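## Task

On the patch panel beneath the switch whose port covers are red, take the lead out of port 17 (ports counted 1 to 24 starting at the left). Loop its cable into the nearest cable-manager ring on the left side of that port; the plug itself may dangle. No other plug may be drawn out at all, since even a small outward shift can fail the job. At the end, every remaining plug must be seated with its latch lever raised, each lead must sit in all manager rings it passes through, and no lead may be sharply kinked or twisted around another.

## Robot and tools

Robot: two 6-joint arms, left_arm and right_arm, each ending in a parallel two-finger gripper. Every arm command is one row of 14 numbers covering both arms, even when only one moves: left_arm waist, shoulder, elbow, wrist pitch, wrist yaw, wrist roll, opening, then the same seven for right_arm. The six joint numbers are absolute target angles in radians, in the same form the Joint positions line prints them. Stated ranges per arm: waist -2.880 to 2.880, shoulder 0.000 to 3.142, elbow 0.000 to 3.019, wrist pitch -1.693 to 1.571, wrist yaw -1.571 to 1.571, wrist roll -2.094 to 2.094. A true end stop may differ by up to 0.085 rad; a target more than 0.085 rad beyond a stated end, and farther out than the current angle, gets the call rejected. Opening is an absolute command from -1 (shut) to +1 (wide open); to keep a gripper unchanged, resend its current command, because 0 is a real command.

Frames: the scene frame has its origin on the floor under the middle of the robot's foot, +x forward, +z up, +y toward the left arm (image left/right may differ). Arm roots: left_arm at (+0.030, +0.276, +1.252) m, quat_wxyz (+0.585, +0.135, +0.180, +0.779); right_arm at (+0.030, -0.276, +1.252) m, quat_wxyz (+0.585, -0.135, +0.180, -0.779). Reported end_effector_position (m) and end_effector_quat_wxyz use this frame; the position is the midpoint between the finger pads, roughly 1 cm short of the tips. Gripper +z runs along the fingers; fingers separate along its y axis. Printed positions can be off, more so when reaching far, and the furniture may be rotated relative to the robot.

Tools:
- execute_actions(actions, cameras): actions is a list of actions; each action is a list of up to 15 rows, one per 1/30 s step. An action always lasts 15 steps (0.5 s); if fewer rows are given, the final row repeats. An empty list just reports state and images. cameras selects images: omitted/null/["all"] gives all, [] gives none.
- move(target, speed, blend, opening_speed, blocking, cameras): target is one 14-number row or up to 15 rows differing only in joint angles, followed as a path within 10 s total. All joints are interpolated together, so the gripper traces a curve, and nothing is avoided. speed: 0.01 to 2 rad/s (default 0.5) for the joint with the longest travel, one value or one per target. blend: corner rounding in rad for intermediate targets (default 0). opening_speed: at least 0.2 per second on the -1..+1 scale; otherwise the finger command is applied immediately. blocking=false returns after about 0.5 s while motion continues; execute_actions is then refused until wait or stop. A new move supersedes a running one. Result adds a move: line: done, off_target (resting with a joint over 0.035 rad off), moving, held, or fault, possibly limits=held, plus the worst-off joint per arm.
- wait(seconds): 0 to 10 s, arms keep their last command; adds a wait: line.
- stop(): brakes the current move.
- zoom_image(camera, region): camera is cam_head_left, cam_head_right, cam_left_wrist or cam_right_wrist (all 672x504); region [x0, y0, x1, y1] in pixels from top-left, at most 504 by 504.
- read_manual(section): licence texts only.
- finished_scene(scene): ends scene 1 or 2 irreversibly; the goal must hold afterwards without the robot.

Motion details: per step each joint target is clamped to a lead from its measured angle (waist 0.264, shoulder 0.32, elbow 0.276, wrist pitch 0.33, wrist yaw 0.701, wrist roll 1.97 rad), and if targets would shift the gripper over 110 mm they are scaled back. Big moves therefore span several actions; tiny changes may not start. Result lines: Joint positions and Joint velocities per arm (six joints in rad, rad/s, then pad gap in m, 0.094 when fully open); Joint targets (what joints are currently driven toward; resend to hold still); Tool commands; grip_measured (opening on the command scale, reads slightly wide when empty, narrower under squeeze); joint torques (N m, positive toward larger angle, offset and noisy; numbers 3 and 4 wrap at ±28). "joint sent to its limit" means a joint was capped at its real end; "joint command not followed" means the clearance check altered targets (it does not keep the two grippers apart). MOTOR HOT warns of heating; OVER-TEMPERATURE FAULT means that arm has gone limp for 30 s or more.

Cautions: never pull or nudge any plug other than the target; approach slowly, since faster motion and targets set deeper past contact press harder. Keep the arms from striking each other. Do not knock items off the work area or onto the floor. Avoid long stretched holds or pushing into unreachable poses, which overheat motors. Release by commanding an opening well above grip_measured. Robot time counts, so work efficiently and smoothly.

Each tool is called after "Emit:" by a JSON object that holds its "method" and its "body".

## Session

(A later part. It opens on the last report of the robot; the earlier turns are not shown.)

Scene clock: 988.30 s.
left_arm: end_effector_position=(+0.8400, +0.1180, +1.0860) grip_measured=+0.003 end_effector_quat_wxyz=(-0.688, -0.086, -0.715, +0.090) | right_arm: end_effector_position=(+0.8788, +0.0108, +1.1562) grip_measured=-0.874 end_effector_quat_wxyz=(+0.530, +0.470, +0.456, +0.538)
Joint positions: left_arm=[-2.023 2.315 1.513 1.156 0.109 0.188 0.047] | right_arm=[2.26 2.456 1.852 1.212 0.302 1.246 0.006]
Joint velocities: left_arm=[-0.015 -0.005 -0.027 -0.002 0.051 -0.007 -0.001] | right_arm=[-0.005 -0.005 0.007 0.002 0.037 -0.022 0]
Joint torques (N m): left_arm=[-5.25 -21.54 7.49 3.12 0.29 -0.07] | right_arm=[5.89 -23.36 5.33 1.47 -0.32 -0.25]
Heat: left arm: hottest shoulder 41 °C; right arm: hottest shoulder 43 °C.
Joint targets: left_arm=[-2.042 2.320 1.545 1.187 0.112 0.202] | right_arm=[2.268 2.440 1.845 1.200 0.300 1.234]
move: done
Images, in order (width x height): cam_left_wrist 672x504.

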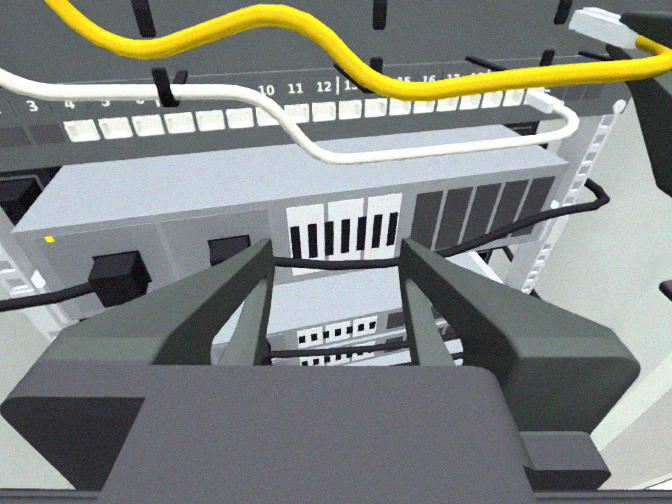

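Emit:
{"method": "move", "body": {"target": [-2.07,2.095,1.135,1.385,0.085,-1.357,0,2.268,2.440,1.845,1.200,0.300,1.234,-1.0], "speed": 0.5, "cameras": ["cam_left_wrist","cam_head_left"]}}

Emit:
{"method": "zoom_image", "body": {"camera": "cam_left_wrist", "region": [150, 50, 500, 300]}}

Scene clock: 1091.97 s.
left_arm: end_effector_position=(+0.7501, +0.1268, +1.1438) grip_measured=+0.003 end_effector_quat_wxyz=(-0.437, +0.432, -0.567, +0.548) | right_arm: end_effector_position=(+0.8788, +0.0108, +1.1562) grip_measured=-0.874 end_effector_quat_wxyz=(+0.530, +0.470, +0.456, +0.538)
Joint positions: left_arm=[-2.048 2.124 1.141 1.357 0.088 -1.343 0.047] | right_arm=[2.26 2.456 1.852 1.212 0.302 1.246 0.006]
Joint velocities: left_arm=[-0.005 -0.005 -0.002 -0.002 -0.037 0.037 0] | right_arm=[-0.005 -0.005 0.002 -0.007 -0.051 -0.081 0]
Joint torques (N m): left_arm=[-5.36 -21.48 2.74 2.97 0.07 -0.27] | right_arm=[6.71 -23.36 5.29 1.62 -0.3 -0.31]
Heat: left arm: hottest shoulder 45 °C; right arm: hottest shoulder 43 °C.
Joint targets: left_arm=[-2.070 2.095 1.136 1.386 0.085 -1.358] | right_arm=[2.268 2.440 1.845 1.200 0.300 1.234]
move: done
Images, in order (width x height): cam_head_left 672x504, cam_left_wrist 672x504.

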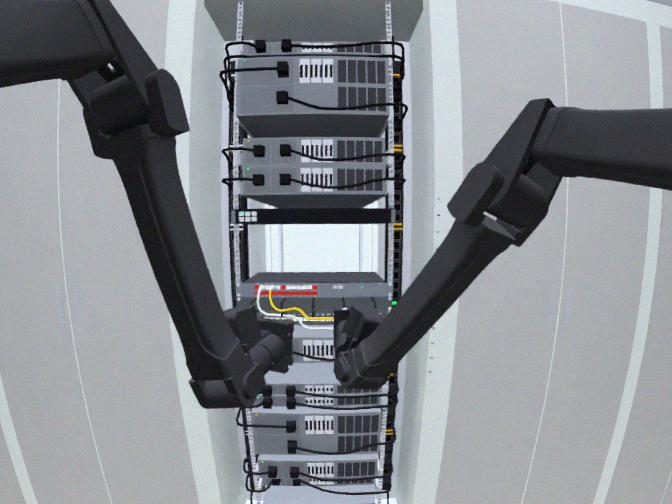

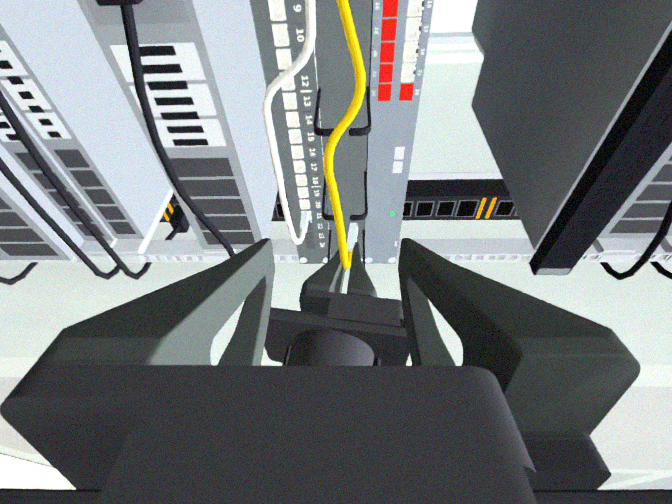

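Scaled by 1.440 from the camera's 672x504 image, which has a finer 960x720 frame.

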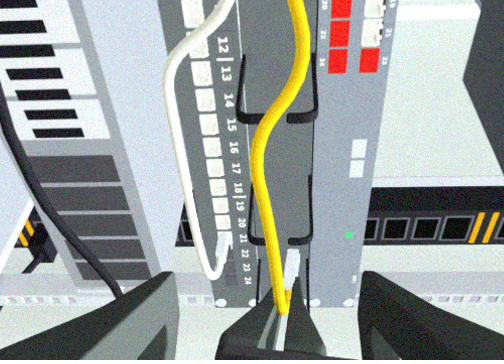

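Emit:
{"method": "move", "body": {"target": [-2.096,2.27,1.575,1.083,0.083,-1.357,0,2.268,2.440,1.845,1.200,0.300,1.234,-1.0], "speed": 0.3, "cameras": ["cam_left_wrist"]}}

Emit:
{"method": "zoom_image", "body": {"camera": "cam_left_wrist", "region": [210, 50, 480, 290]}}

Scene clock: 1104.43 s.
left_arm: end_effector_position=(+0.8589, +0.0877, +1.1348) grip_measured=+0.003 end_effector_quat_wxyz=(-0.433, +0.427, -0.566, +0.557) | right_arm: end_effector_position=(+0.8788, +0.0108, +1.1562) grip_measured=-0.874 end_effector_quat_wxyz=(+0.530, +0.470, +0.456, +0.538)
Joint positions: left_arm=[-2.072 2.253 1.536 1.099 0.085 -1.343 0.047] | right_arm=[2.26 2.456 1.852 1.212 0.302 1.246 0.006]
Joint velocities: left_arm=[-0.015 -0.005 0.012 -0.007 -0.022 -0.007 0] | right_arm=[0.005 0.005 0.002 0.007 -0.051 0.007 0.001]
Joint torques (N m): left_arm=[-6.18 -20.95 8.66 1.39 0.03 -0.23] | right_arm=[6.18 -22.59 5.27 1.54 -0.32 -0.26]
Heat: left arm: hottest shoulder 44 °C; right arm: hottest shoulder 44 °C.
Joint targets: left_arm=[-2.096 2.270 1.575 1.082 0.082 -1.356] | right_arm=[2.268 2.440 1.845 1.200 0.300 1.234]
move: off_target (left_arm); left_arm: the elbow is farthest, 0.039 rad from its target
Images, in order (width x height): cam_left_wrist 672x504.

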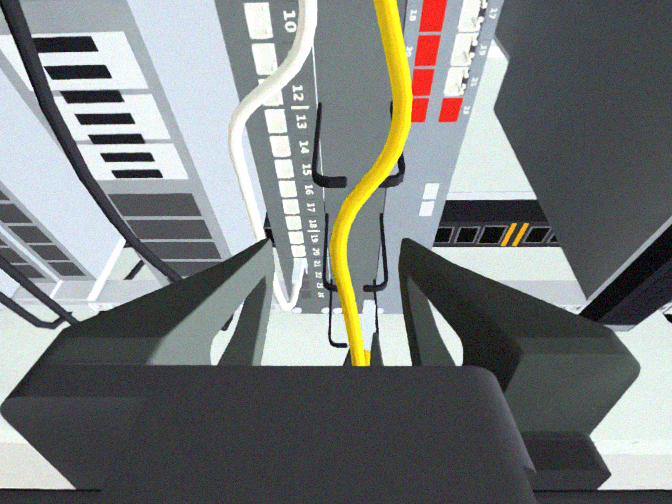

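Scaled by 1.867 from the camera's 672x504 image, which has a finer 960x720 frame.

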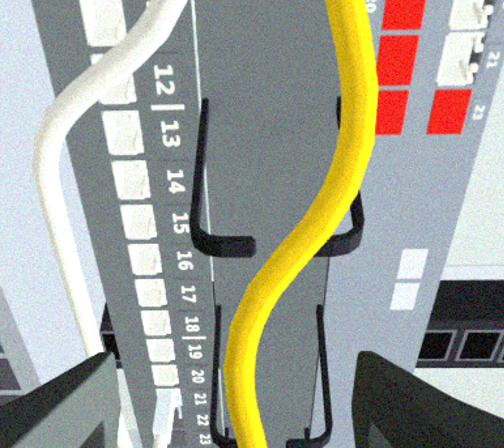

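Emit:
{"method": "execute_actions", "body": {"actions": []}}

Scene clock: 1147.73 s.
left_arm: end_effector_position=(+0.8594, +0.0877, +1.1354) grip_measured=+0.003 end_effector_quat_wxyz=(-0.433, +0.427, -0.565, +0.557) | right_arm: end_effector_position=(+0.8788, +0.0108, +1.1562) grip_measured=-0.874 end_effector_quat_wxyz=(+0.530, +0.470, +0.456, +0.538)
Joint positions: left_arm=[-2.072 2.253 1.537 1.099 0.085 -1.343 0.047] | right_arm=[2.26 2.456 1.852 1.212 0.302 1.246 0.006]
Joint velocities: left_arm=[0.005 -0.005 0.002 -0.002 0.066 -0.022 -0.001] | right_arm=[-0.005 -0.005 -0.012 -0.007 0.022 0.051 0]
Joint torques (N m): left_arm=[-6.07 -21.19 8.61 1.18 0.07 -0.23] | right_arm=[6.3 -22.36 5.31 1.43 -0.35 -0.26]
Heat: left arm: hottest shoulder 47 °C; right arm: hottest shoulder 44 °C.
Joint targets: left_arm=[-2.096 2.270 1.575 1.083 0.082 -1.356] | right_arm=[2.268 2.440 1.845 1.200 0.300 1.234]
Tool commands: left_gripper/opening=+0.0 right_gripper/opening=-1.0

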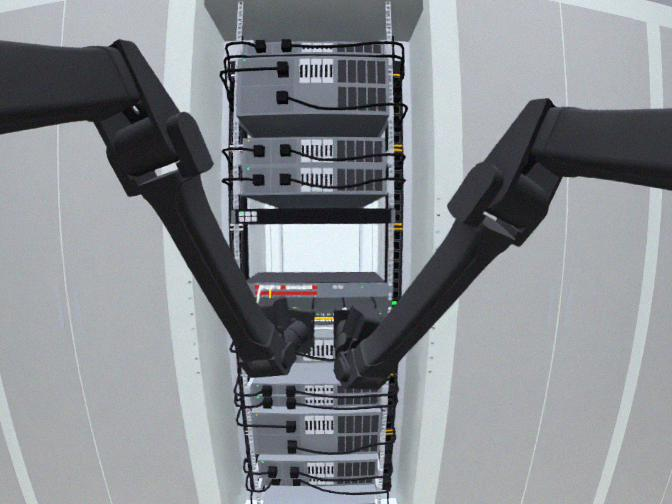

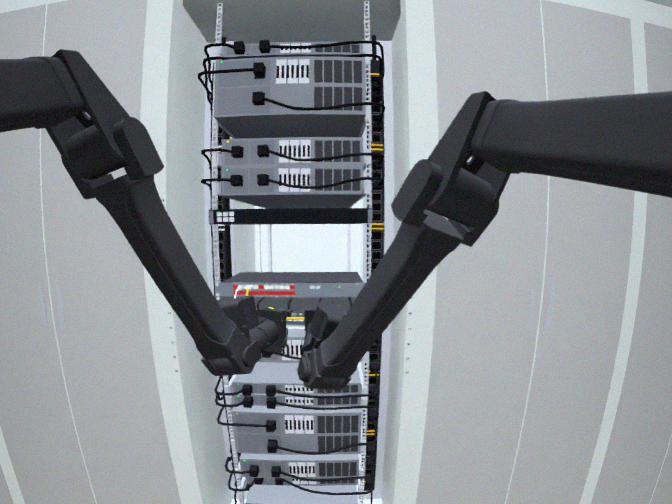

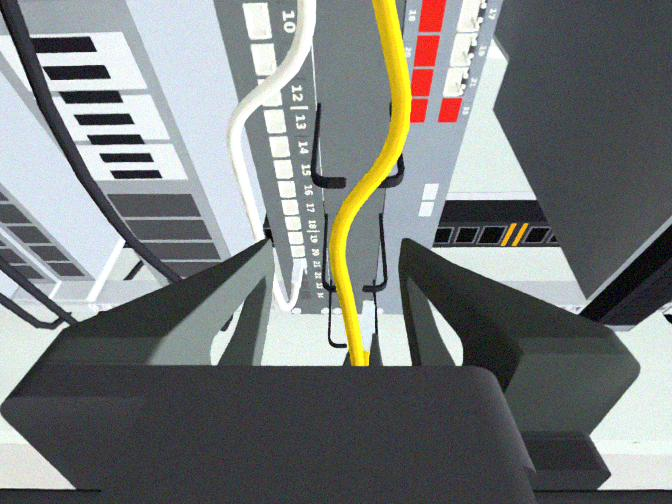

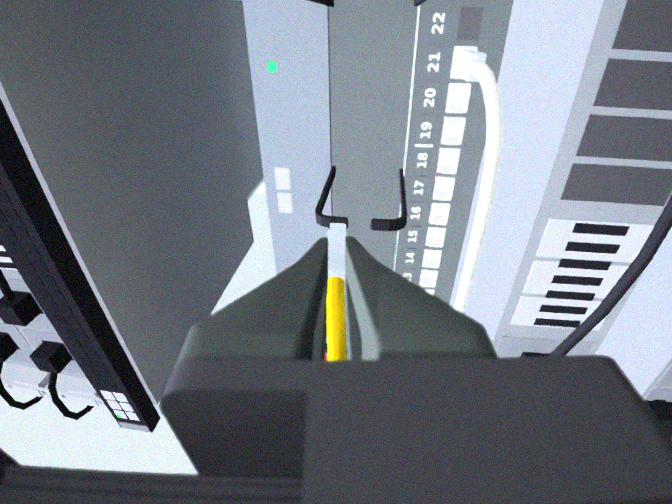

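Emit:
{"method": "move", "body": {"target": [[-2.096,2.295,1.64,1.043,0.083,-1.357,0,2.268,2.440,1.845,1.200,0.300,1.234,-1]], "speed": 0.15, "cameras": ["cam_left_wrist"]}}

Emit:
{"method": "move", "body": {"target": [[-2.096,2.295,1.64,1.043,0.083,-1.357,-0.92,2.268,2.440,1.845,1.200,0.300,1.234,-1]], "opening_speed": 0.5}}

Scene clock: 1161.23 s.
left_arm: end_effector_position=(+0.8743, +0.0844, +1.1321) grip_measured=+0.003 end_effector_quat_wxyz=(-0.432, +0.427, -0.566, +0.557) | right_arm: end_effector_position=(+0.8788, +0.0108, +1.1562) grip_measured=-0.874 end_effector_quat_wxyz=(+0.530, +0.470, +0.456, +0.538)
Joint positions: left_arm=[-2.072 2.278 1.598 1.059 0.085 -1.343 0.047] | right_arm=[2.26 2.456 1.852 1.212 0.302 1.246 0.006]
Joint velocities: left_arm=[-0.015 0.005 -0.007 0.002 0.037 0.007 0] | right_arm=[-0.005 -0.005 -0.022 -0.002 -0.022 -0.007 0.001]
Joint torques (N m): left_arm=[-6.24 -21.71 9.13 1.13 0.1 -0.24] | right_arm=[6.59 -23.18 5.16 1.51 -0.33 -0.27]
Heat: left arm: hottest shoulder 47 °C; right arm: hottest shoulder 44 °C.
Joint targets: left_arm=[-2.096 2.296 1.639 1.042 0.083 -1.357] | right_arm=[2.268 2.440 1.845 1.200 0.300 1.234]
move: off_target (left_arm); left_arm: the elbow is farthest, 0.042 rad from its target
Images, in order (width x height): cam_left_wrist 672x504.

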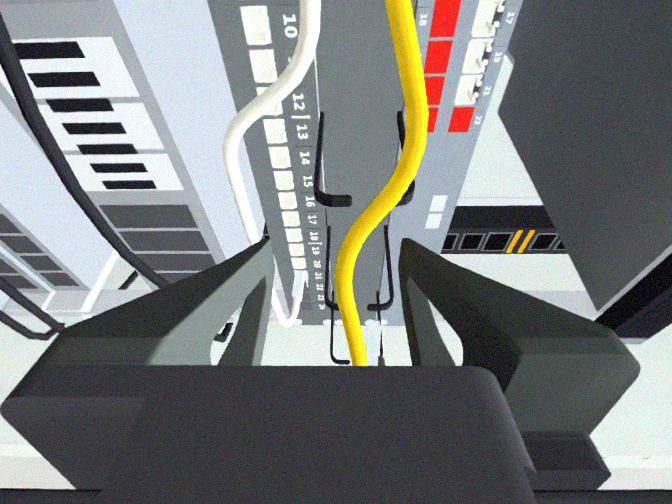

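Scene clock: 1163.47 s.
left_arm: end_effector_position=(+0.8760, +0.0845, +1.1340) grip_measured=-0.904 end_effector_quat_wxyz=(-0.434, +0.426, -0.565, +0.558) | right_arm: end_effector_position=(+0.8788, +0.0108, +1.1562) grip_measured=-0.874 end_effector_quat_wxyz=(+0.530, +0.470, +0.456, +0.538)
Joint positions: left_arm=[-2.072 2.278 1.603 1.059 0.085 -1.343 0.005] | right_arm=[2.26 2.456 1.852 1.212 0.302 1.246 0.006]
Joint velocities: left_arm=[-0.005 -0.005 -0.017 0.022 -0.007 -0.007 -0.001] | right_arm=[-0.015 -0.015 -0.017 -0.012 -0.007 -0.037 -0.001]
Joint torques (N m): left_arm=[-6.42 -21.48 9.09 1.32 0.1 -0.24] | right_arm=[7.06 -22.77 5.49 1.44 -0.29 -0.26]
Heat: left arm: hottest shoulder 47 °C; right arm: hottest shoulder 44 °C.
Joint targets: left_arm=[-2.096 2.295 1.641 1.043 0.083 -1.357] | right_arm=[2.268 2.440 1.845 1.200 0.300 1.234]
move: off_target (left_arm); left_arm: the elbow is farthest, 0.037 rad from its target

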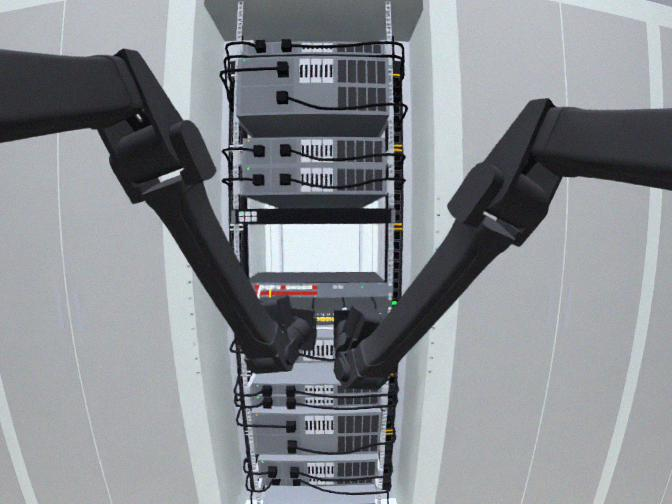

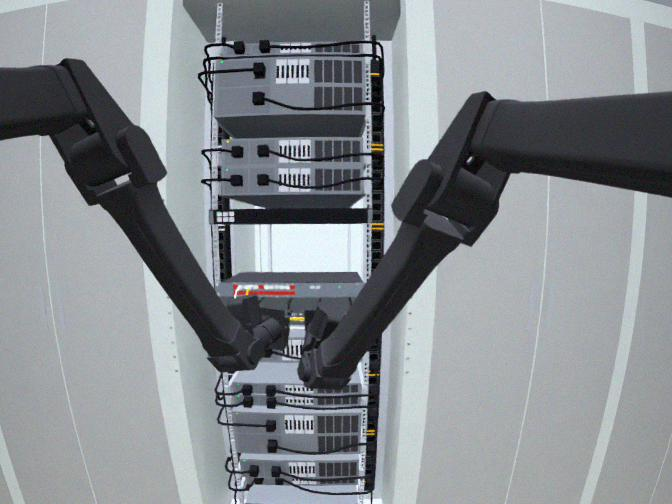

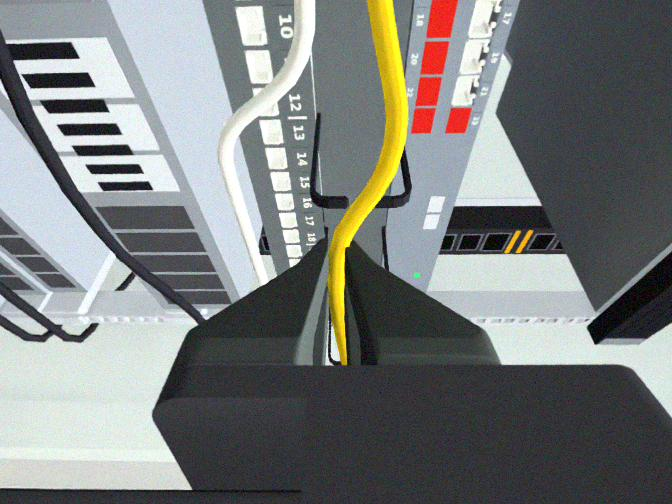

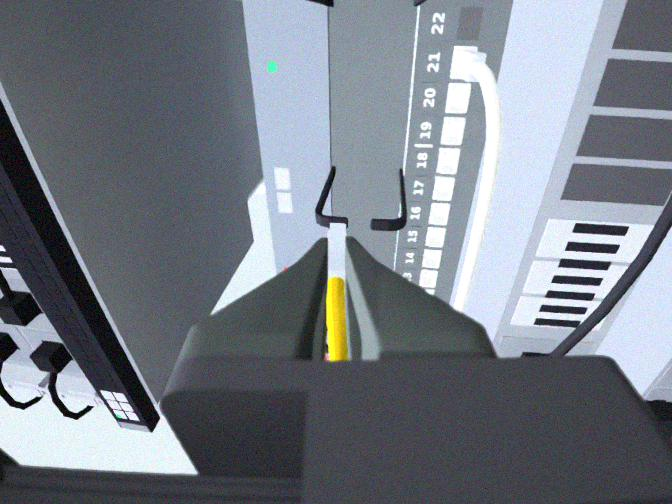

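Emit:
{"method": "move", "body": {"target": [-2.096,2.295,1.64,1.043,0.083,-1.357,-0.95,2.268,2.440,1.845,1.200,0.300,1.234,-0.55], "opening_speed": 0.25}}

Scene clock: 1176.20 s.
left_arm: end_effector_position=(+0.8760, +0.0847, +1.1339) grip_measured=-0.905 end_effector_quat_wxyz=(-0.434, +0.427, -0.564, +0.557) | right_arm: end_effector_position=(+0.8787, +0.0106, +1.1565) grip_measured=-0.552 end_effector_quat_wxyz=(+0.530, +0.470, +0.456, +0.539)
Joint positions: left_arm=[-2.072 2.278 1.603 1.059 0.083 -1.344 0.004] | right_arm=[2.26 2.456 1.852 1.214 0.302 1.246 0.021]
Joint velocities: left_arm=[-0.015 -0.005 0.007 -0.002 0.007 -0.022 0] | right_arm=[-0.005 0.005 0.012 -0.002 0.007 0.022 0]
Joint torques (N m): left_arm=[-6.53 -21.66 8.92 1.26 0.15 -0.19] | right_arm=[6.42 -23.41 5.39 1.51 -0.28 -0.26]
Heat: left arm: hottest shoulder 46 °C; right arm: hottest shoulder 44 °C.
Joint targets: left_arm=[-2.096 2.295 1.640 1.043 0.083 -1.358] | right_arm=[2.268 2.440 1.845 1.202 0.300 1.234]
move: off_target (left_arm); left_arm: the elbow is farthest, 0.037 rad from its target

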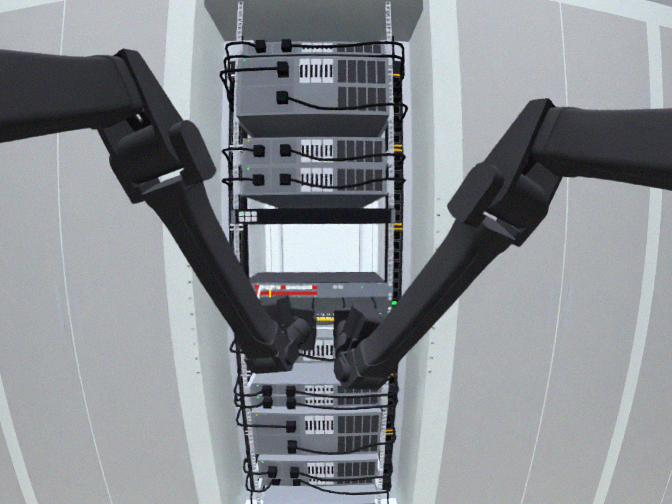

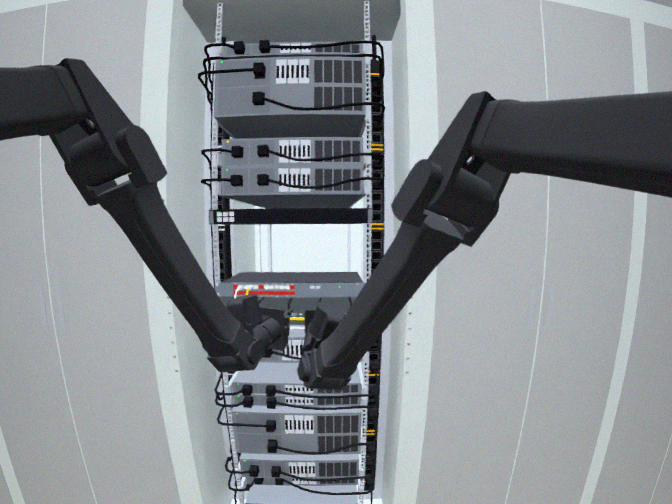

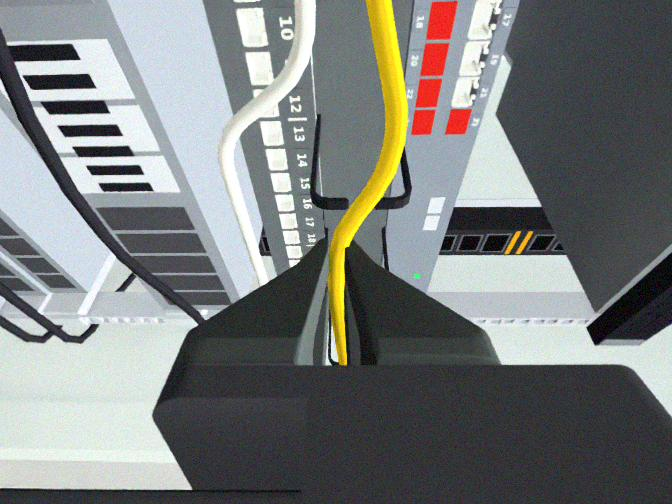

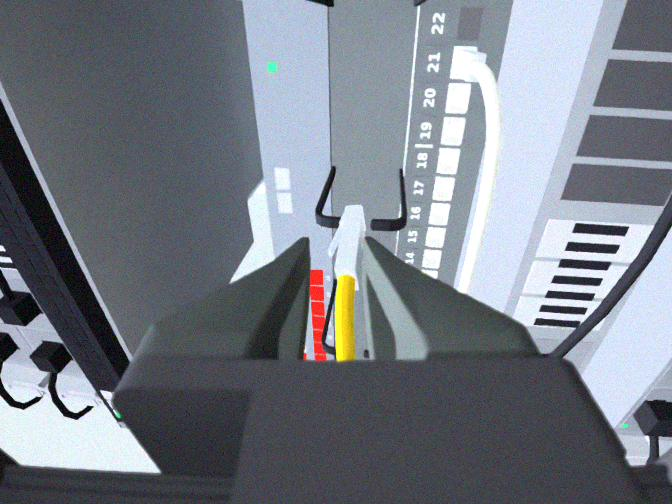

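Emit:
{"method": "move", "body": {"target": [[-2.096,2.295,1.64,1.043,0.083,-1.357,-0.95,2.268,2.440,1.845,1.200,0.300,1.234,-0.1]], "opening_speed": 0.6, "cameras": []}}

Emit:
{"method": "move", "body": {"target": [[-2.096,2.295,1.64,1.043,0.083,-1.357,-0.95,2.268,2.22,1.345,1.5,0.300,1.234,-0.1]], "speed": 0.4}}

Scene clock: 1186.03 s.
left_arm: end_effector_position=(+0.8760, +0.0847, +1.1339) grip_measured=-0.906 end_effector_quat_wxyz=(-0.434, +0.427, -0.564, +0.557) | right_arm: end_effector_position=(+0.8787, +0.0106, +1.1565) grip_measured=-0.103 end_effector_quat_wxyz=(+0.530, +0.470, +0.456, +0.539)
Joint positions: left_arm=[-2.072 2.278 1.603 1.059 0.083 -1.344 0.004] | right_arm=[2.26 2.456 1.852 1.214 0.302 1.246 0.042]
Joint velocities: left_arm=[-0.024 0.005 -0.007 0.007 0.007 -0.095 0] | right_arm=[-0.024 -0.005 -0.002 -0.007 0.051 0.007 0]
Joint torques (N m): left_arm=[-6.42 -21.89 8.88 1.24 0.16 -0.24] | right_arm=[6.01 -23.53 5.19 1.54 -0.32 -0.28]
Heat: left arm: hottest shoulder 45 °C; right arm: hottest shoulder 44 °C.
Joint targets: left_arm=[-2.096 2.295 1.640 1.043 0.083 -1.357] | right_arm=[2.268 2.440 1.845 1.200 0.300 1.234]
move: off_target (left_arm); left_arm: the elbow is farthest, 0.037 rad from its target
No camera images: "cameras" was empty.

Scene clock: 1187.80 s.
left_arm: end_effector_position=(+0.8760, +0.0847, +1.1339) grip_measured=-0.906 end_effector_quat_wxyz=(-0.434, +0.427, -0.564, +0.557) | right_arm: end_effector_position=(+0.7723, -0.0368, +1.1823) grip_measured=-0.102 end_effector_quat_wxyz=(+0.526, +0.472, +0.464, +0.534)
Joint positions: left_arm=[-2.072 2.278 1.603 1.059 0.083 -1.344 0.004] | right_arm=[2.26 2.241 1.353 1.478 0.302 1.246 0.042]
Joint velocities: left_arm=[-0.005 -0.005 0.007 0.007 0.007 0.007 0] | right_arm=[0.005 -0.015 0.002 -0.007 -0.022 -0.022 0]
Joint torques (N m): left_arm=[-6.48 -21.83 8.85 1.29 0.17 -0.2] | right_arm=[5.13 -20.37 3 3.06 -0.24 -0.22]
Heat: left arm: hottest shoulder 45 °C; right arm: hottest shoulder 44 °C.
Joint targets: left_arm=[-2.096 2.295 1.640 1.043 0.083 -1.357] | right_arm=[2.268 2.220 1.345 1.500 0.300 1.234]
move: off_target (left_arm); left_arm: the elbow is farthest, 0.037 rad from its target

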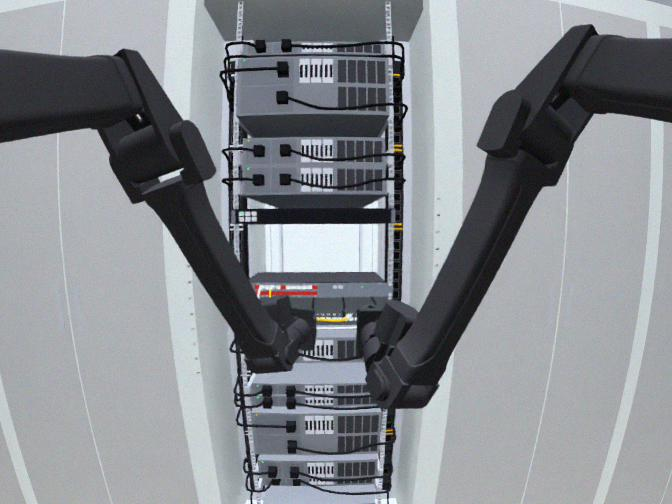

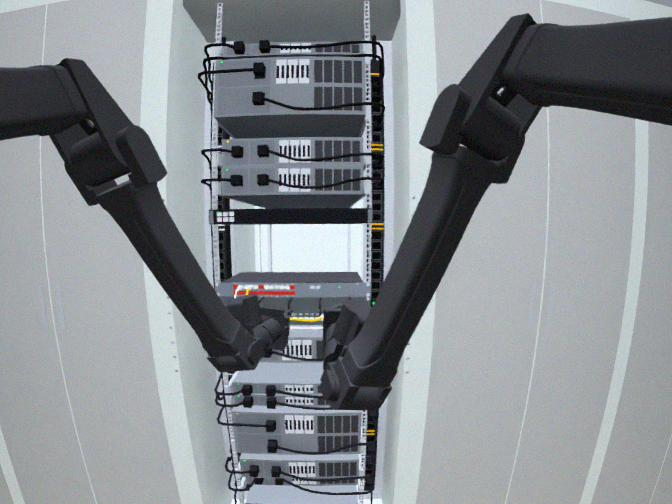

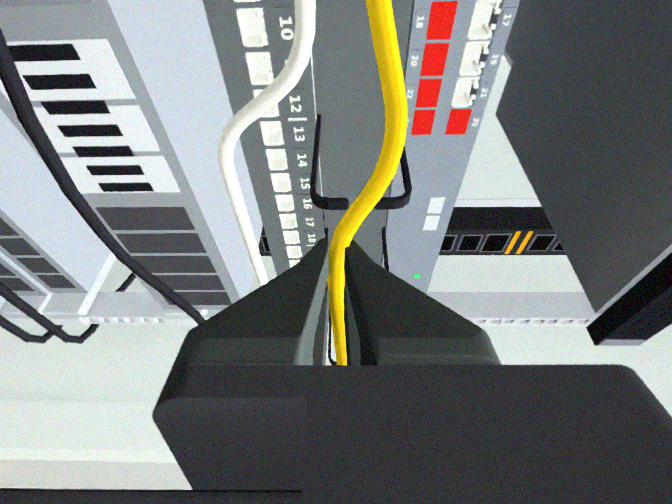

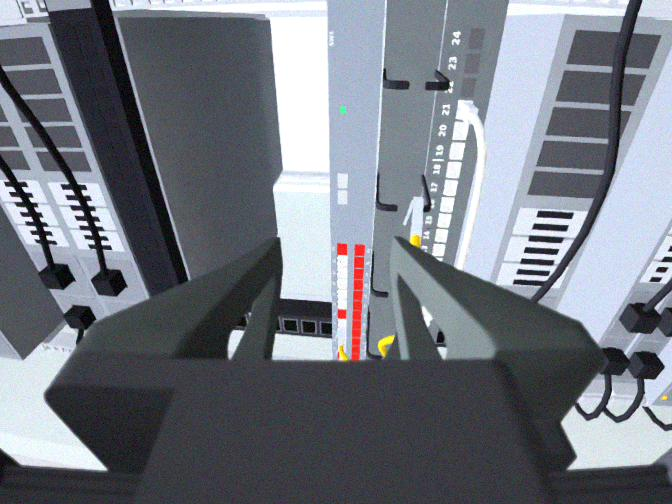

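Emit:
{"method": "move", "body": {"target": [-2.096,2.263,1.606,1.045,0.083,-1.357,-0.95,2.268,2.22,1.345,1.5,0.300,1.234,-0.1], "speed": 0.15, "cameras": ["cam_left_wrist"]}}

Emit:
{"method": "move", "body": {"target": [-2.102,2.321,1.736,0.965,0.083,-1.357,-0.95,2.268,2.22,1.345,1.5,0.300,1.234,-0.1], "speed": 0.15, "cameras": ["cam_left_wrist","cam_right_wrist"]}}

Scene clock: 1199.63 s.
left_arm: end_effector_position=(+0.8760, +0.0847, +1.1339) grip_measured=-0.906 end_effector_quat_wxyz=(-0.434, +0.427, -0.564, +0.557) | right_arm: end_effector_position=(+0.7723, -0.0368, +1.1823) grip_measured=-0.102 end_effector_quat_wxyz=(+0.526, +0.472, +0.464, +0.534)
Joint positions: left_arm=[-2.072 2.278 1.603 1.059 0.083 -1.344 0.004] | right_arm=[2.26 2.241 1.353 1.478 0.302 1.246 0.042]
Joint velocities: left_arm=[-0.015 0.015 -0.007 0.007 -0.066 0.037 -0.001] | right_arm=[0.005 -0.005 -0.012 0.007 0.051 0.007 0]
Joint torques (N m): left_arm=[-6.12 -24.35 5.98 1.36 0.16 -0.21] | right_arm=[5.54 -20.6 3.33 3.08 -0.26 -0.27]
Heat: left arm: hottest shoulder 45 °C; right arm: hottest shoulder 44 °C.
Joint targets: left_arm=[-2.096 2.263 1.606 1.045 0.083 -1.357] | right_arm=[2.268 2.220 1.346 1.500 0.300 1.234]
move: done
Images, in order (width x height): cam_left_wrist 672x504.

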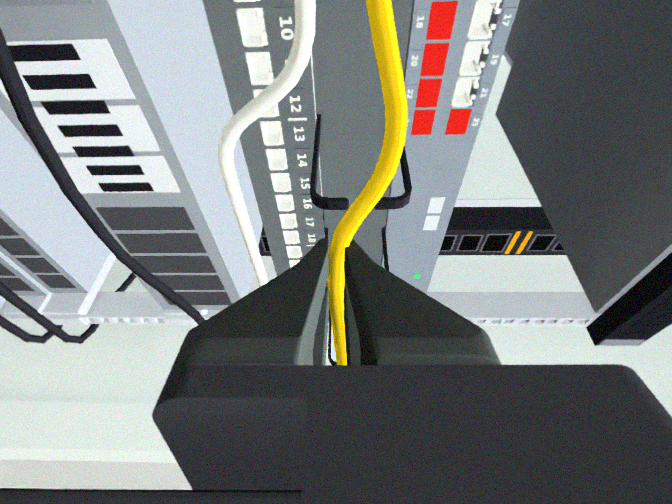

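Scene clock: 1201.10 s.
left_arm: end_effector_position=(+0.8986, +0.0777, +1.1329) grip_measured=-0.906 end_effector_quat_wxyz=(-0.429, +0.429, -0.569, +0.556) | right_arm: end_effector_position=(+0.7723, -0.0368, +1.1823) grip_measured=-0.102 end_effector_quat_wxyz=(+0.526, +0.472, +0.464, +0.534)
Joint positions: left_arm=[-2.075 2.306 1.694 0.983 0.083 -1.344 0.004] | right_arm=[2.26 2.241 1.353 1.478 0.302 1.246 0.042]
Joint velocities: left_arm=[-0.005 -0.005 0.012 0.017 0.051 0.037 0.001] | right_arm=[0.005 -0.015 -0.027 0.017 -0.022 0.066 0.001]
Joint torques (N m): left_arm=[-7.18 -22.48 9.81 1.22 0.12 -0.21] | right_arm=[4.72 -19.37 2.85 3.11 -0.27 -0.28]
Heat: left arm: hottest shoulder 45 °C; right arm: hottest shoulder 44 °C.
Joint targets: left_arm=[-2.102 2.322 1.736 0.965 0.083 -1.357] | right_arm=[2.268 2.220 1.345 1.500 0.300 1.234]
move: off_target (left_arm); left_arm: the elbow is farthest, 0.042 rad from its target
Images, in order (width x height): cam_left_wrist 672x504, cam_right_wrist 672x504.

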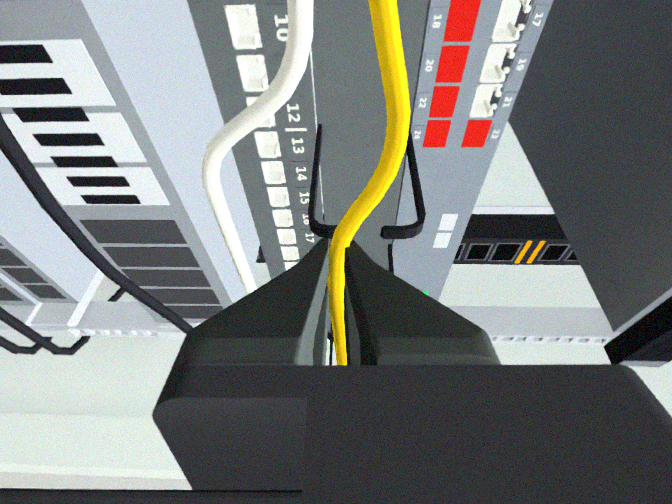

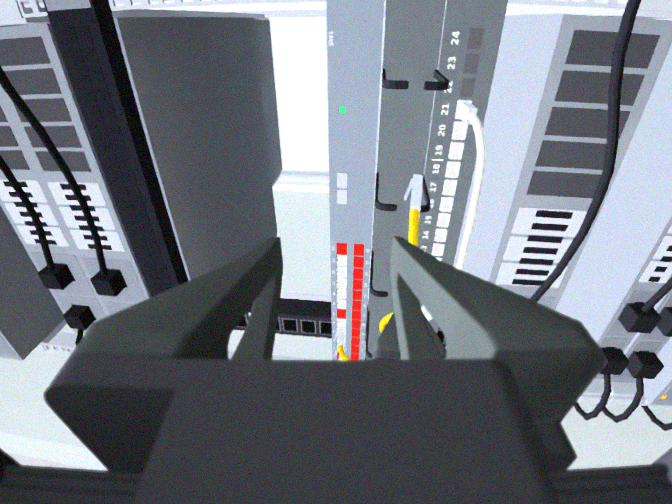

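Emit:
{"method": "move", "body": {"target": [-2.102,2.270,1.677,0.972,0.083,-1.357,-0.95,2.268,2.22,1.345,1.5,0.300,1.234,-0.1], "speed": 0.15, "cameras": ["cam_left_wrist"]}}

Scene clock: 1206.63 s.
left_arm: end_effector_position=(+0.8957, +0.0778, +1.1307) grip_measured=-0.906 end_effector_quat_wxyz=(-0.426, +0.430, -0.571, +0.554) | right_arm: end_effector_position=(+0.7723, -0.0368, +1.1823) grip_measured=-0.102 end_effector_quat_wxyz=(+0.526, +0.472, +0.464, +0.534)
Joint positions: left_arm=[-2.075 2.302 1.683 0.983 0.083 -1.344 0.004] | right_arm=[2.26 2.241 1.353 1.478 0.302 1.246 0.042]
Joint velocities: left_arm=[-0.024 0.005 0.012 0.002 0.037 0.037 -0.001] | right_arm=[-0.015 -0.005 -0.002 -0.017 -0.037 -0.051 -0.001]
Joint torques (N m): left_arm=[-6.65 -27.11 5.71 1.51 0.15 -0.2] | right_arm=[6.07 -20.13 3.22 2.92 -0.27 -0.3]
Heat: left arm: hottest shoulder 46 °C; right arm: hottest shoulder 44 °C.
Joint targets: left_arm=[-2.102 2.269 1.677 0.972 0.083 -1.357] | right_arm=[2.268 2.220 1.345 1.500 0.300 1.234]
move: done
Images, in order (width x height): cam_left_wrist 672x504.

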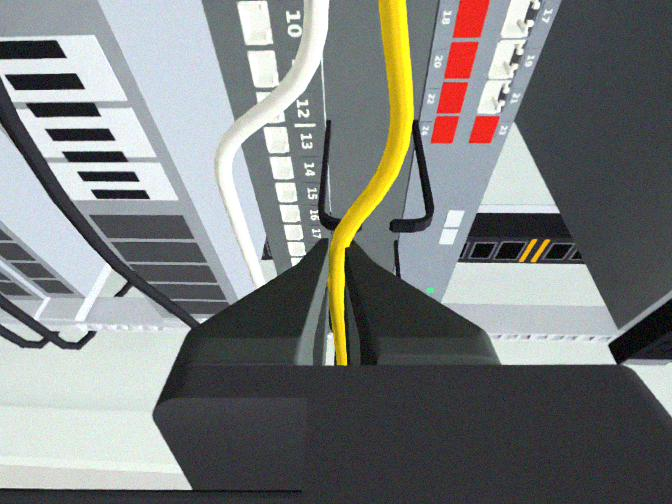

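Emit:
{"method": "move", "body": {"target": [-2.102,2.240,1.650,0.972,0.083,-1.357,-0.95,2.268,2.22,1.345,1.5,0.300,1.234,-0.1], "speed": 0.15, "cameras": ["cam_left_wrist"]}}

Scene clock: 1211.90 s.
left_arm: end_effector_position=(+0.8937, +0.0806, +1.1419) grip_measured=-0.906 end_effector_quat_wxyz=(-0.427, +0.430, -0.571, +0.554) | right_arm: end_effector_position=(+0.7723, -0.0368, +1.1823) grip_measured=-0.102 end_effector_quat_wxyz=(+0.526, +0.472, +0.464, +0.534)
Joint positions: left_arm=[-2.075 2.273 1.655 0.983 0.083 -1.344 0.004] | right_arm=[2.26 2.241 1.353 1.478 0.302 1.246 0.042]
Joint velocities: left_arm=[0.015 -0.005 -0.012 -0.007 -0.066 -0.007 0.001] | right_arm=[-0.005 -0.015 -0.017 -0.002 -0.007 -0.022 0]
Joint torques (N m): left_arm=[-6.89 -26.87 5.7 1.54 0.17 -0.2] | right_arm=[5.25 -20.54 3.06 3.28 -0.29 -0.27]
Heat: left arm: hottest shoulder 45 °C; right arm: hottest shoulder 44 °C.
Joint targets: left_arm=[-2.102 2.240 1.651 0.972 0.083 -1.357] | right_arm=[2.268 2.220 1.345 1.500 0.300 1.234]
move: done
Images, in order (width x height): cam_left_wrist 672x504.

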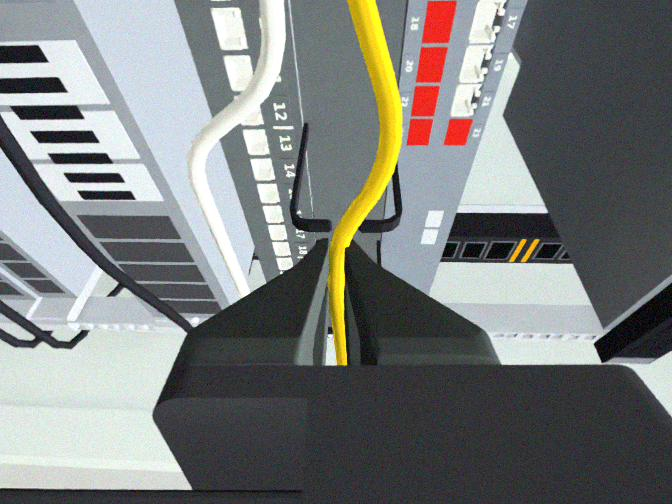

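Emit:
{"method": "move", "body": {"target": [-2.09,2.335,1.82,0.890,0.083,-1.357,-0.95,2.268,2.22,1.345,1.5,0.300,1.234,-0.1], "speed": 0.15, "cameras": ["cam_left_wrist","cam_right_wrist"]}}

Scene clock: 1229.87 s.
left_arm: end_effector_position=(+0.9164, +0.0633, +1.1394) grip_measured=-0.907 end_effector_quat_wxyz=(-0.419, +0.426, -0.574, +0.559) | right_arm: end_effector_position=(+0.7723, -0.0368, +1.1823) grip_measured=-0.102 end_effector_quat_wxyz=(+0.526, +0.472, +0.464, +0.534)
Joint positions: left_arm=[-2.088 2.321 1.769 0.911 0.091 -1.344 0.004] | right_arm=[2.26 2.241 1.353 1.478 0.302 1.246 0.042]
Joint velocities: left_arm=[0.005 0.005 -0.002 0.012 -0.022 0.051 0] | right_arm=[-0.015 -0.005 -0.002 -0.012 -0.066 -0.051 0.001]
Joint torques (N m): left_arm=[-5.71 -23.18 10.93 1.21 -0.02 -0.22] | right_arm=[5.25 -20.78 3.08 2.91 -0.32 -0.29]
Heat: left arm: hottest shoulder 44 °C; right arm: hottest shoulder 44 °C.
Joint targets: left_arm=[-2.091 2.336 1.820 0.891 0.086 -1.357] | right_arm=[2.268 2.220 1.345 1.500 0.300 1.234]
move: off_target (left_arm); left_arm: the elbow is farthest, 0.051 rad from its target
Images, in order (width x height): cam_left_wrist 672x504, cam_right_wrist 672x504.

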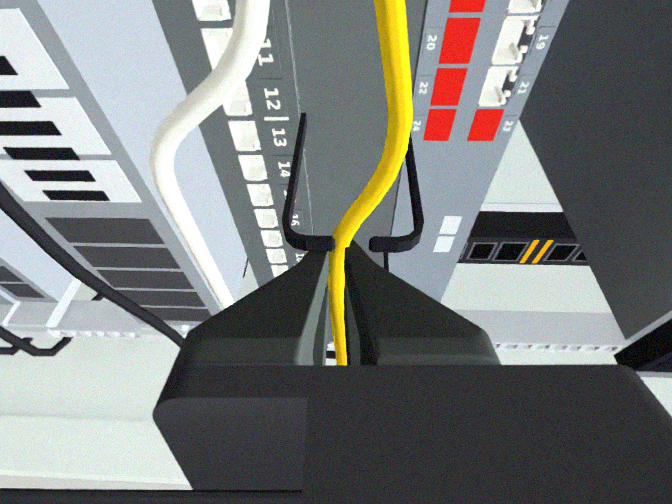

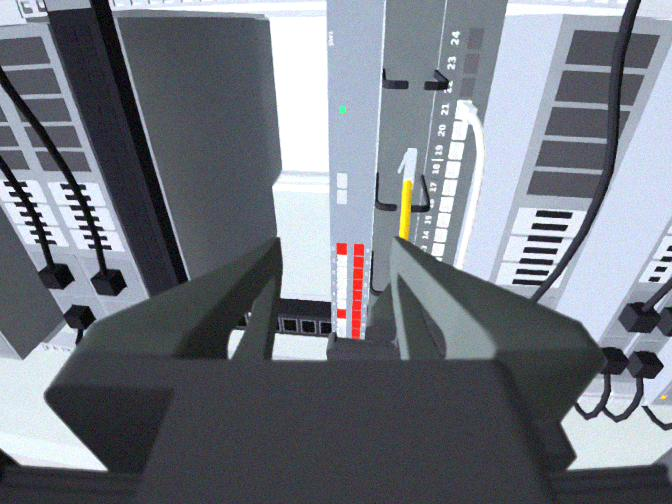

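Emit:
{"method": "move", "body": {"target": [-2.032,2.335,1.82,0.890,0.115,-1.357,-0.95,2.268,2.22,1.345,1.5,0.300,1.234,-0.1], "speed": 0.15, "cameras": ["cam_left_wrist","cam_right_wrist"]}}

Scene clock: 1239.07 s.
left_arm: end_effector_position=(+0.9160, +0.0640, +1.1388) grip_measured=-0.907 end_effector_quat_wxyz=(-0.413, +0.417, -0.579, +0.566) | right_arm: end_effector_position=(+0.7723, -0.0368, +1.1823) grip_measured=-0.102 end_effector_quat_wxyz=(+0.526, +0.472, +0.464, +0.534)
Joint positions: left_arm=[-2.08 2.321 1.769 0.909 0.126 -1.344 0.004] | right_arm=[2.26 2.241 1.353 1.478 0.302 1.246 0.042]
Joint velocities: left_arm=[-0.005 -0.015 -0.002 -0.002 -0.066 0.066 -0.001] | right_arm=[-0.015 -0.005 0.007 -0.007 0.037 0.051 -0.001]
Joint torques (N m): left_arm=[-1.32 -23.18 11.02 1.13 -0.1 -0.21] | right_arm=[5.48 -19.84 3.26 3.04 -0.28 -0.29]
Heat: left arm: hottest shoulder 44 °C; right arm: hottest shoulder 44 °C.
Joint targets: left_arm=[-2.032 2.335 1.820 0.889 0.120 -1.357] | right_arm=[2.268 2.220 1.345 1.500 0.300 1.234]
move: off_target (left_arm); left_arm: the elbow is farthest, 0.051 rad from its target
Images, in order (width x height): cam_left_wrist 672x504, cam_right_wrist 672x504.

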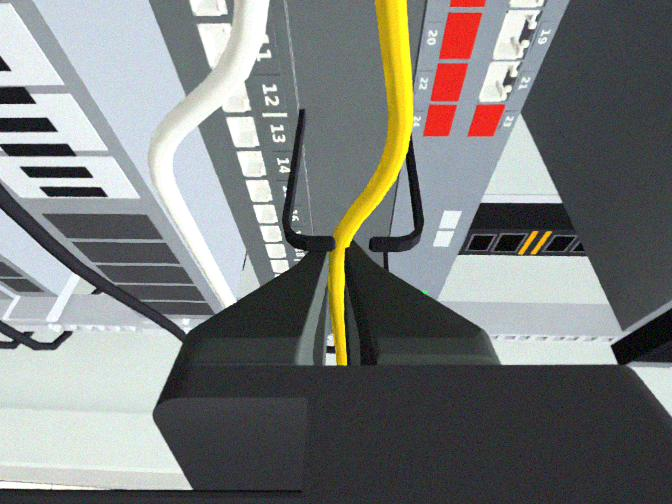

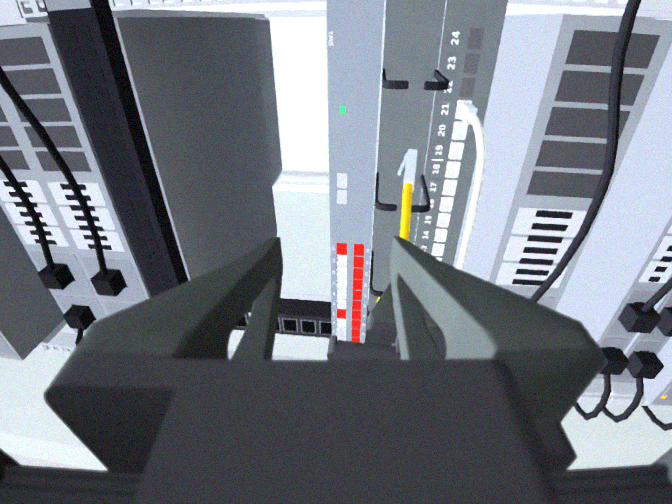

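Emit:
{"method": "move", "body": {"target": [-2.005,2.335,1.82,0.890,0.115,-1.357,-0.95,2.268,2.22,1.345,1.5,0.300,1.234,-0.1], "speed": 0.1, "cameras": ["cam_left_wrist","cam_right_wrist"]}}

Scene clock: 1246.80 s.
left_arm: end_effector_position=(+0.9161, +0.0648, +1.1386) grip_measured=-0.907 end_effector_quat_wxyz=(-0.413, +0.416, -0.579, +0.566) | right_arm: end_effector_position=(+0.7723, -0.0368, +1.1823) grip_measured=-0.102 end_effector_quat_wxyz=(+0.526, +0.472, +0.464, +0.534)
Joint positions: left_arm=[-2.079 2.321 1.769 0.909 0.129 -1.344 0.004] | right_arm=[2.26 2.241 1.353 1.478 0.302 1.246 0.042]
Joint velocities: left_arm=[-0.015 -0.005 0.012 -0.007 -0.037 -0.081 0.001] | right_arm=[-0.015 0.005 0.002 -0.002 -0.125 -0.081 0]
Joint torques (N m): left_arm=[0.38 -23.18 11.03 1.13 -0.4 -0.21] | right_arm=[5.13 -20.66 3.06 3 -0.3 -0.27]
Heat: left arm: hottest shoulder 44 °C; right arm: hottest shoulder 44 °C.
Joint targets: left_arm=[-2.006 2.335 1.820 0.890 0.115 -1.357] | right_arm=[2.268 2.220 1.345 1.500 0.300 1.234]
move: off_target (left_arm); left_arm: the waist is farthest, 0.074 rad from its target
Images, in order (width x height): cam_left_wrist 672x504, cam_right_wrist 672x504.

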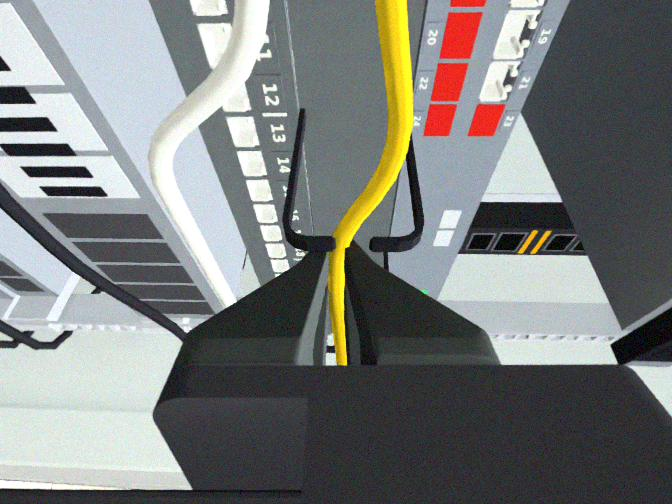

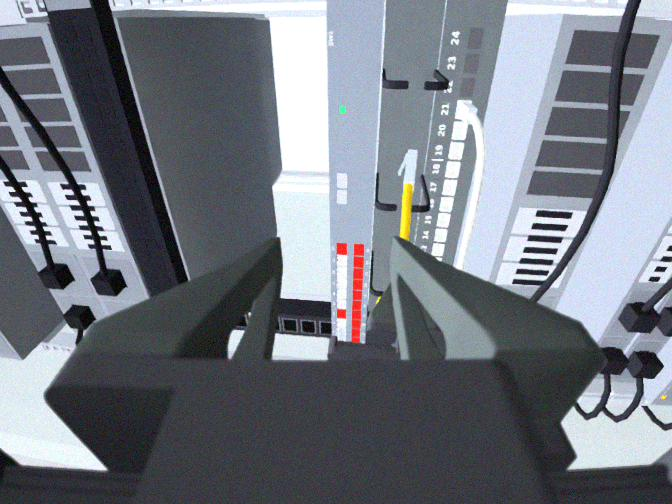

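Emit:
{"method": "move", "body": {"target": [-2.06,2.358,1.885,0.845,0.115,-1.357,-0.95,2.268,2.22,1.345,1.5,0.300,1.234,-0.1], "speed": 0.1, "cameras": ["cam_left_wrist","cam_right_wrist"]}}

Scene clock: 1265.27 s.
left_arm: end_effector_position=(+0.9229, +0.0584, +1.1295) grip_measured=-0.907 end_effector_quat_wxyz=(-0.405, +0.419, -0.586, +0.563) | right_arm: end_effector_position=(+0.7723, -0.0368, +1.1823) grip_measured=-0.102 end_effector_quat_wxyz=(+0.526, +0.472, +0.464, +0.534)
Joint positions: left_arm=[-2.082 2.345 1.813 0.868 0.131 -1.344 0.004] | right_arm=[2.26 2.241 1.353 1.478 0.302 1.246 0.042]
Joint velocities: left_arm=[-0.005 0.005 -0.012 -0.007 -0.022 0.007 -0.001] | right_arm=[-0.005 -0.005 0.002 -0.007 0.037 0.037 0]
Joint torques (N m): left_arm=[-3.25 -23.77 12.82 1.07 -0.45 -0.22] | right_arm=[5.3 -19.66 3.12 2.89 -0.28 -0.25]
Heat: left arm: hottest shoulder 44 °C; right arm: hottest shoulder 44 °C.
Joint targets: left_arm=[-2.060 2.357 1.885 0.845 0.115 -1.357] | right_arm=[2.268 2.220 1.345 1.500 0.300 1.234]
move: off_target (left_arm); left_arm: the elbow is farthest, 0.072 rad from its target
Images, in order (width x height): cam_left_wrist 672x504, cam_right_wrist 672x504.

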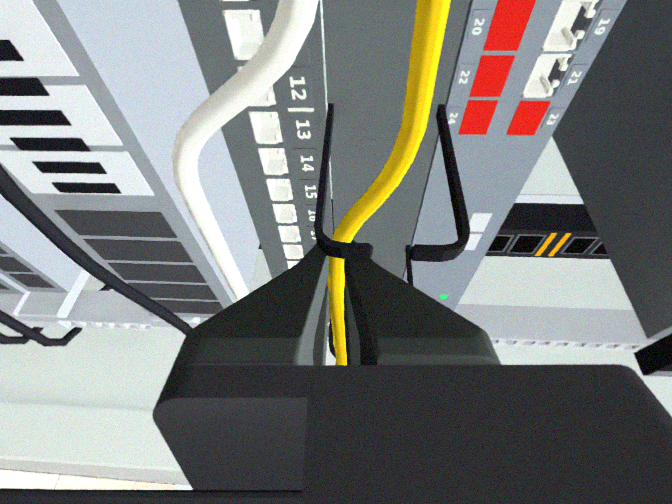

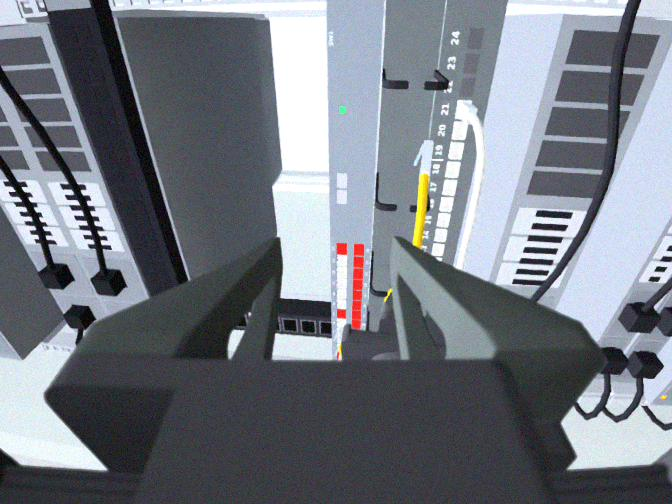

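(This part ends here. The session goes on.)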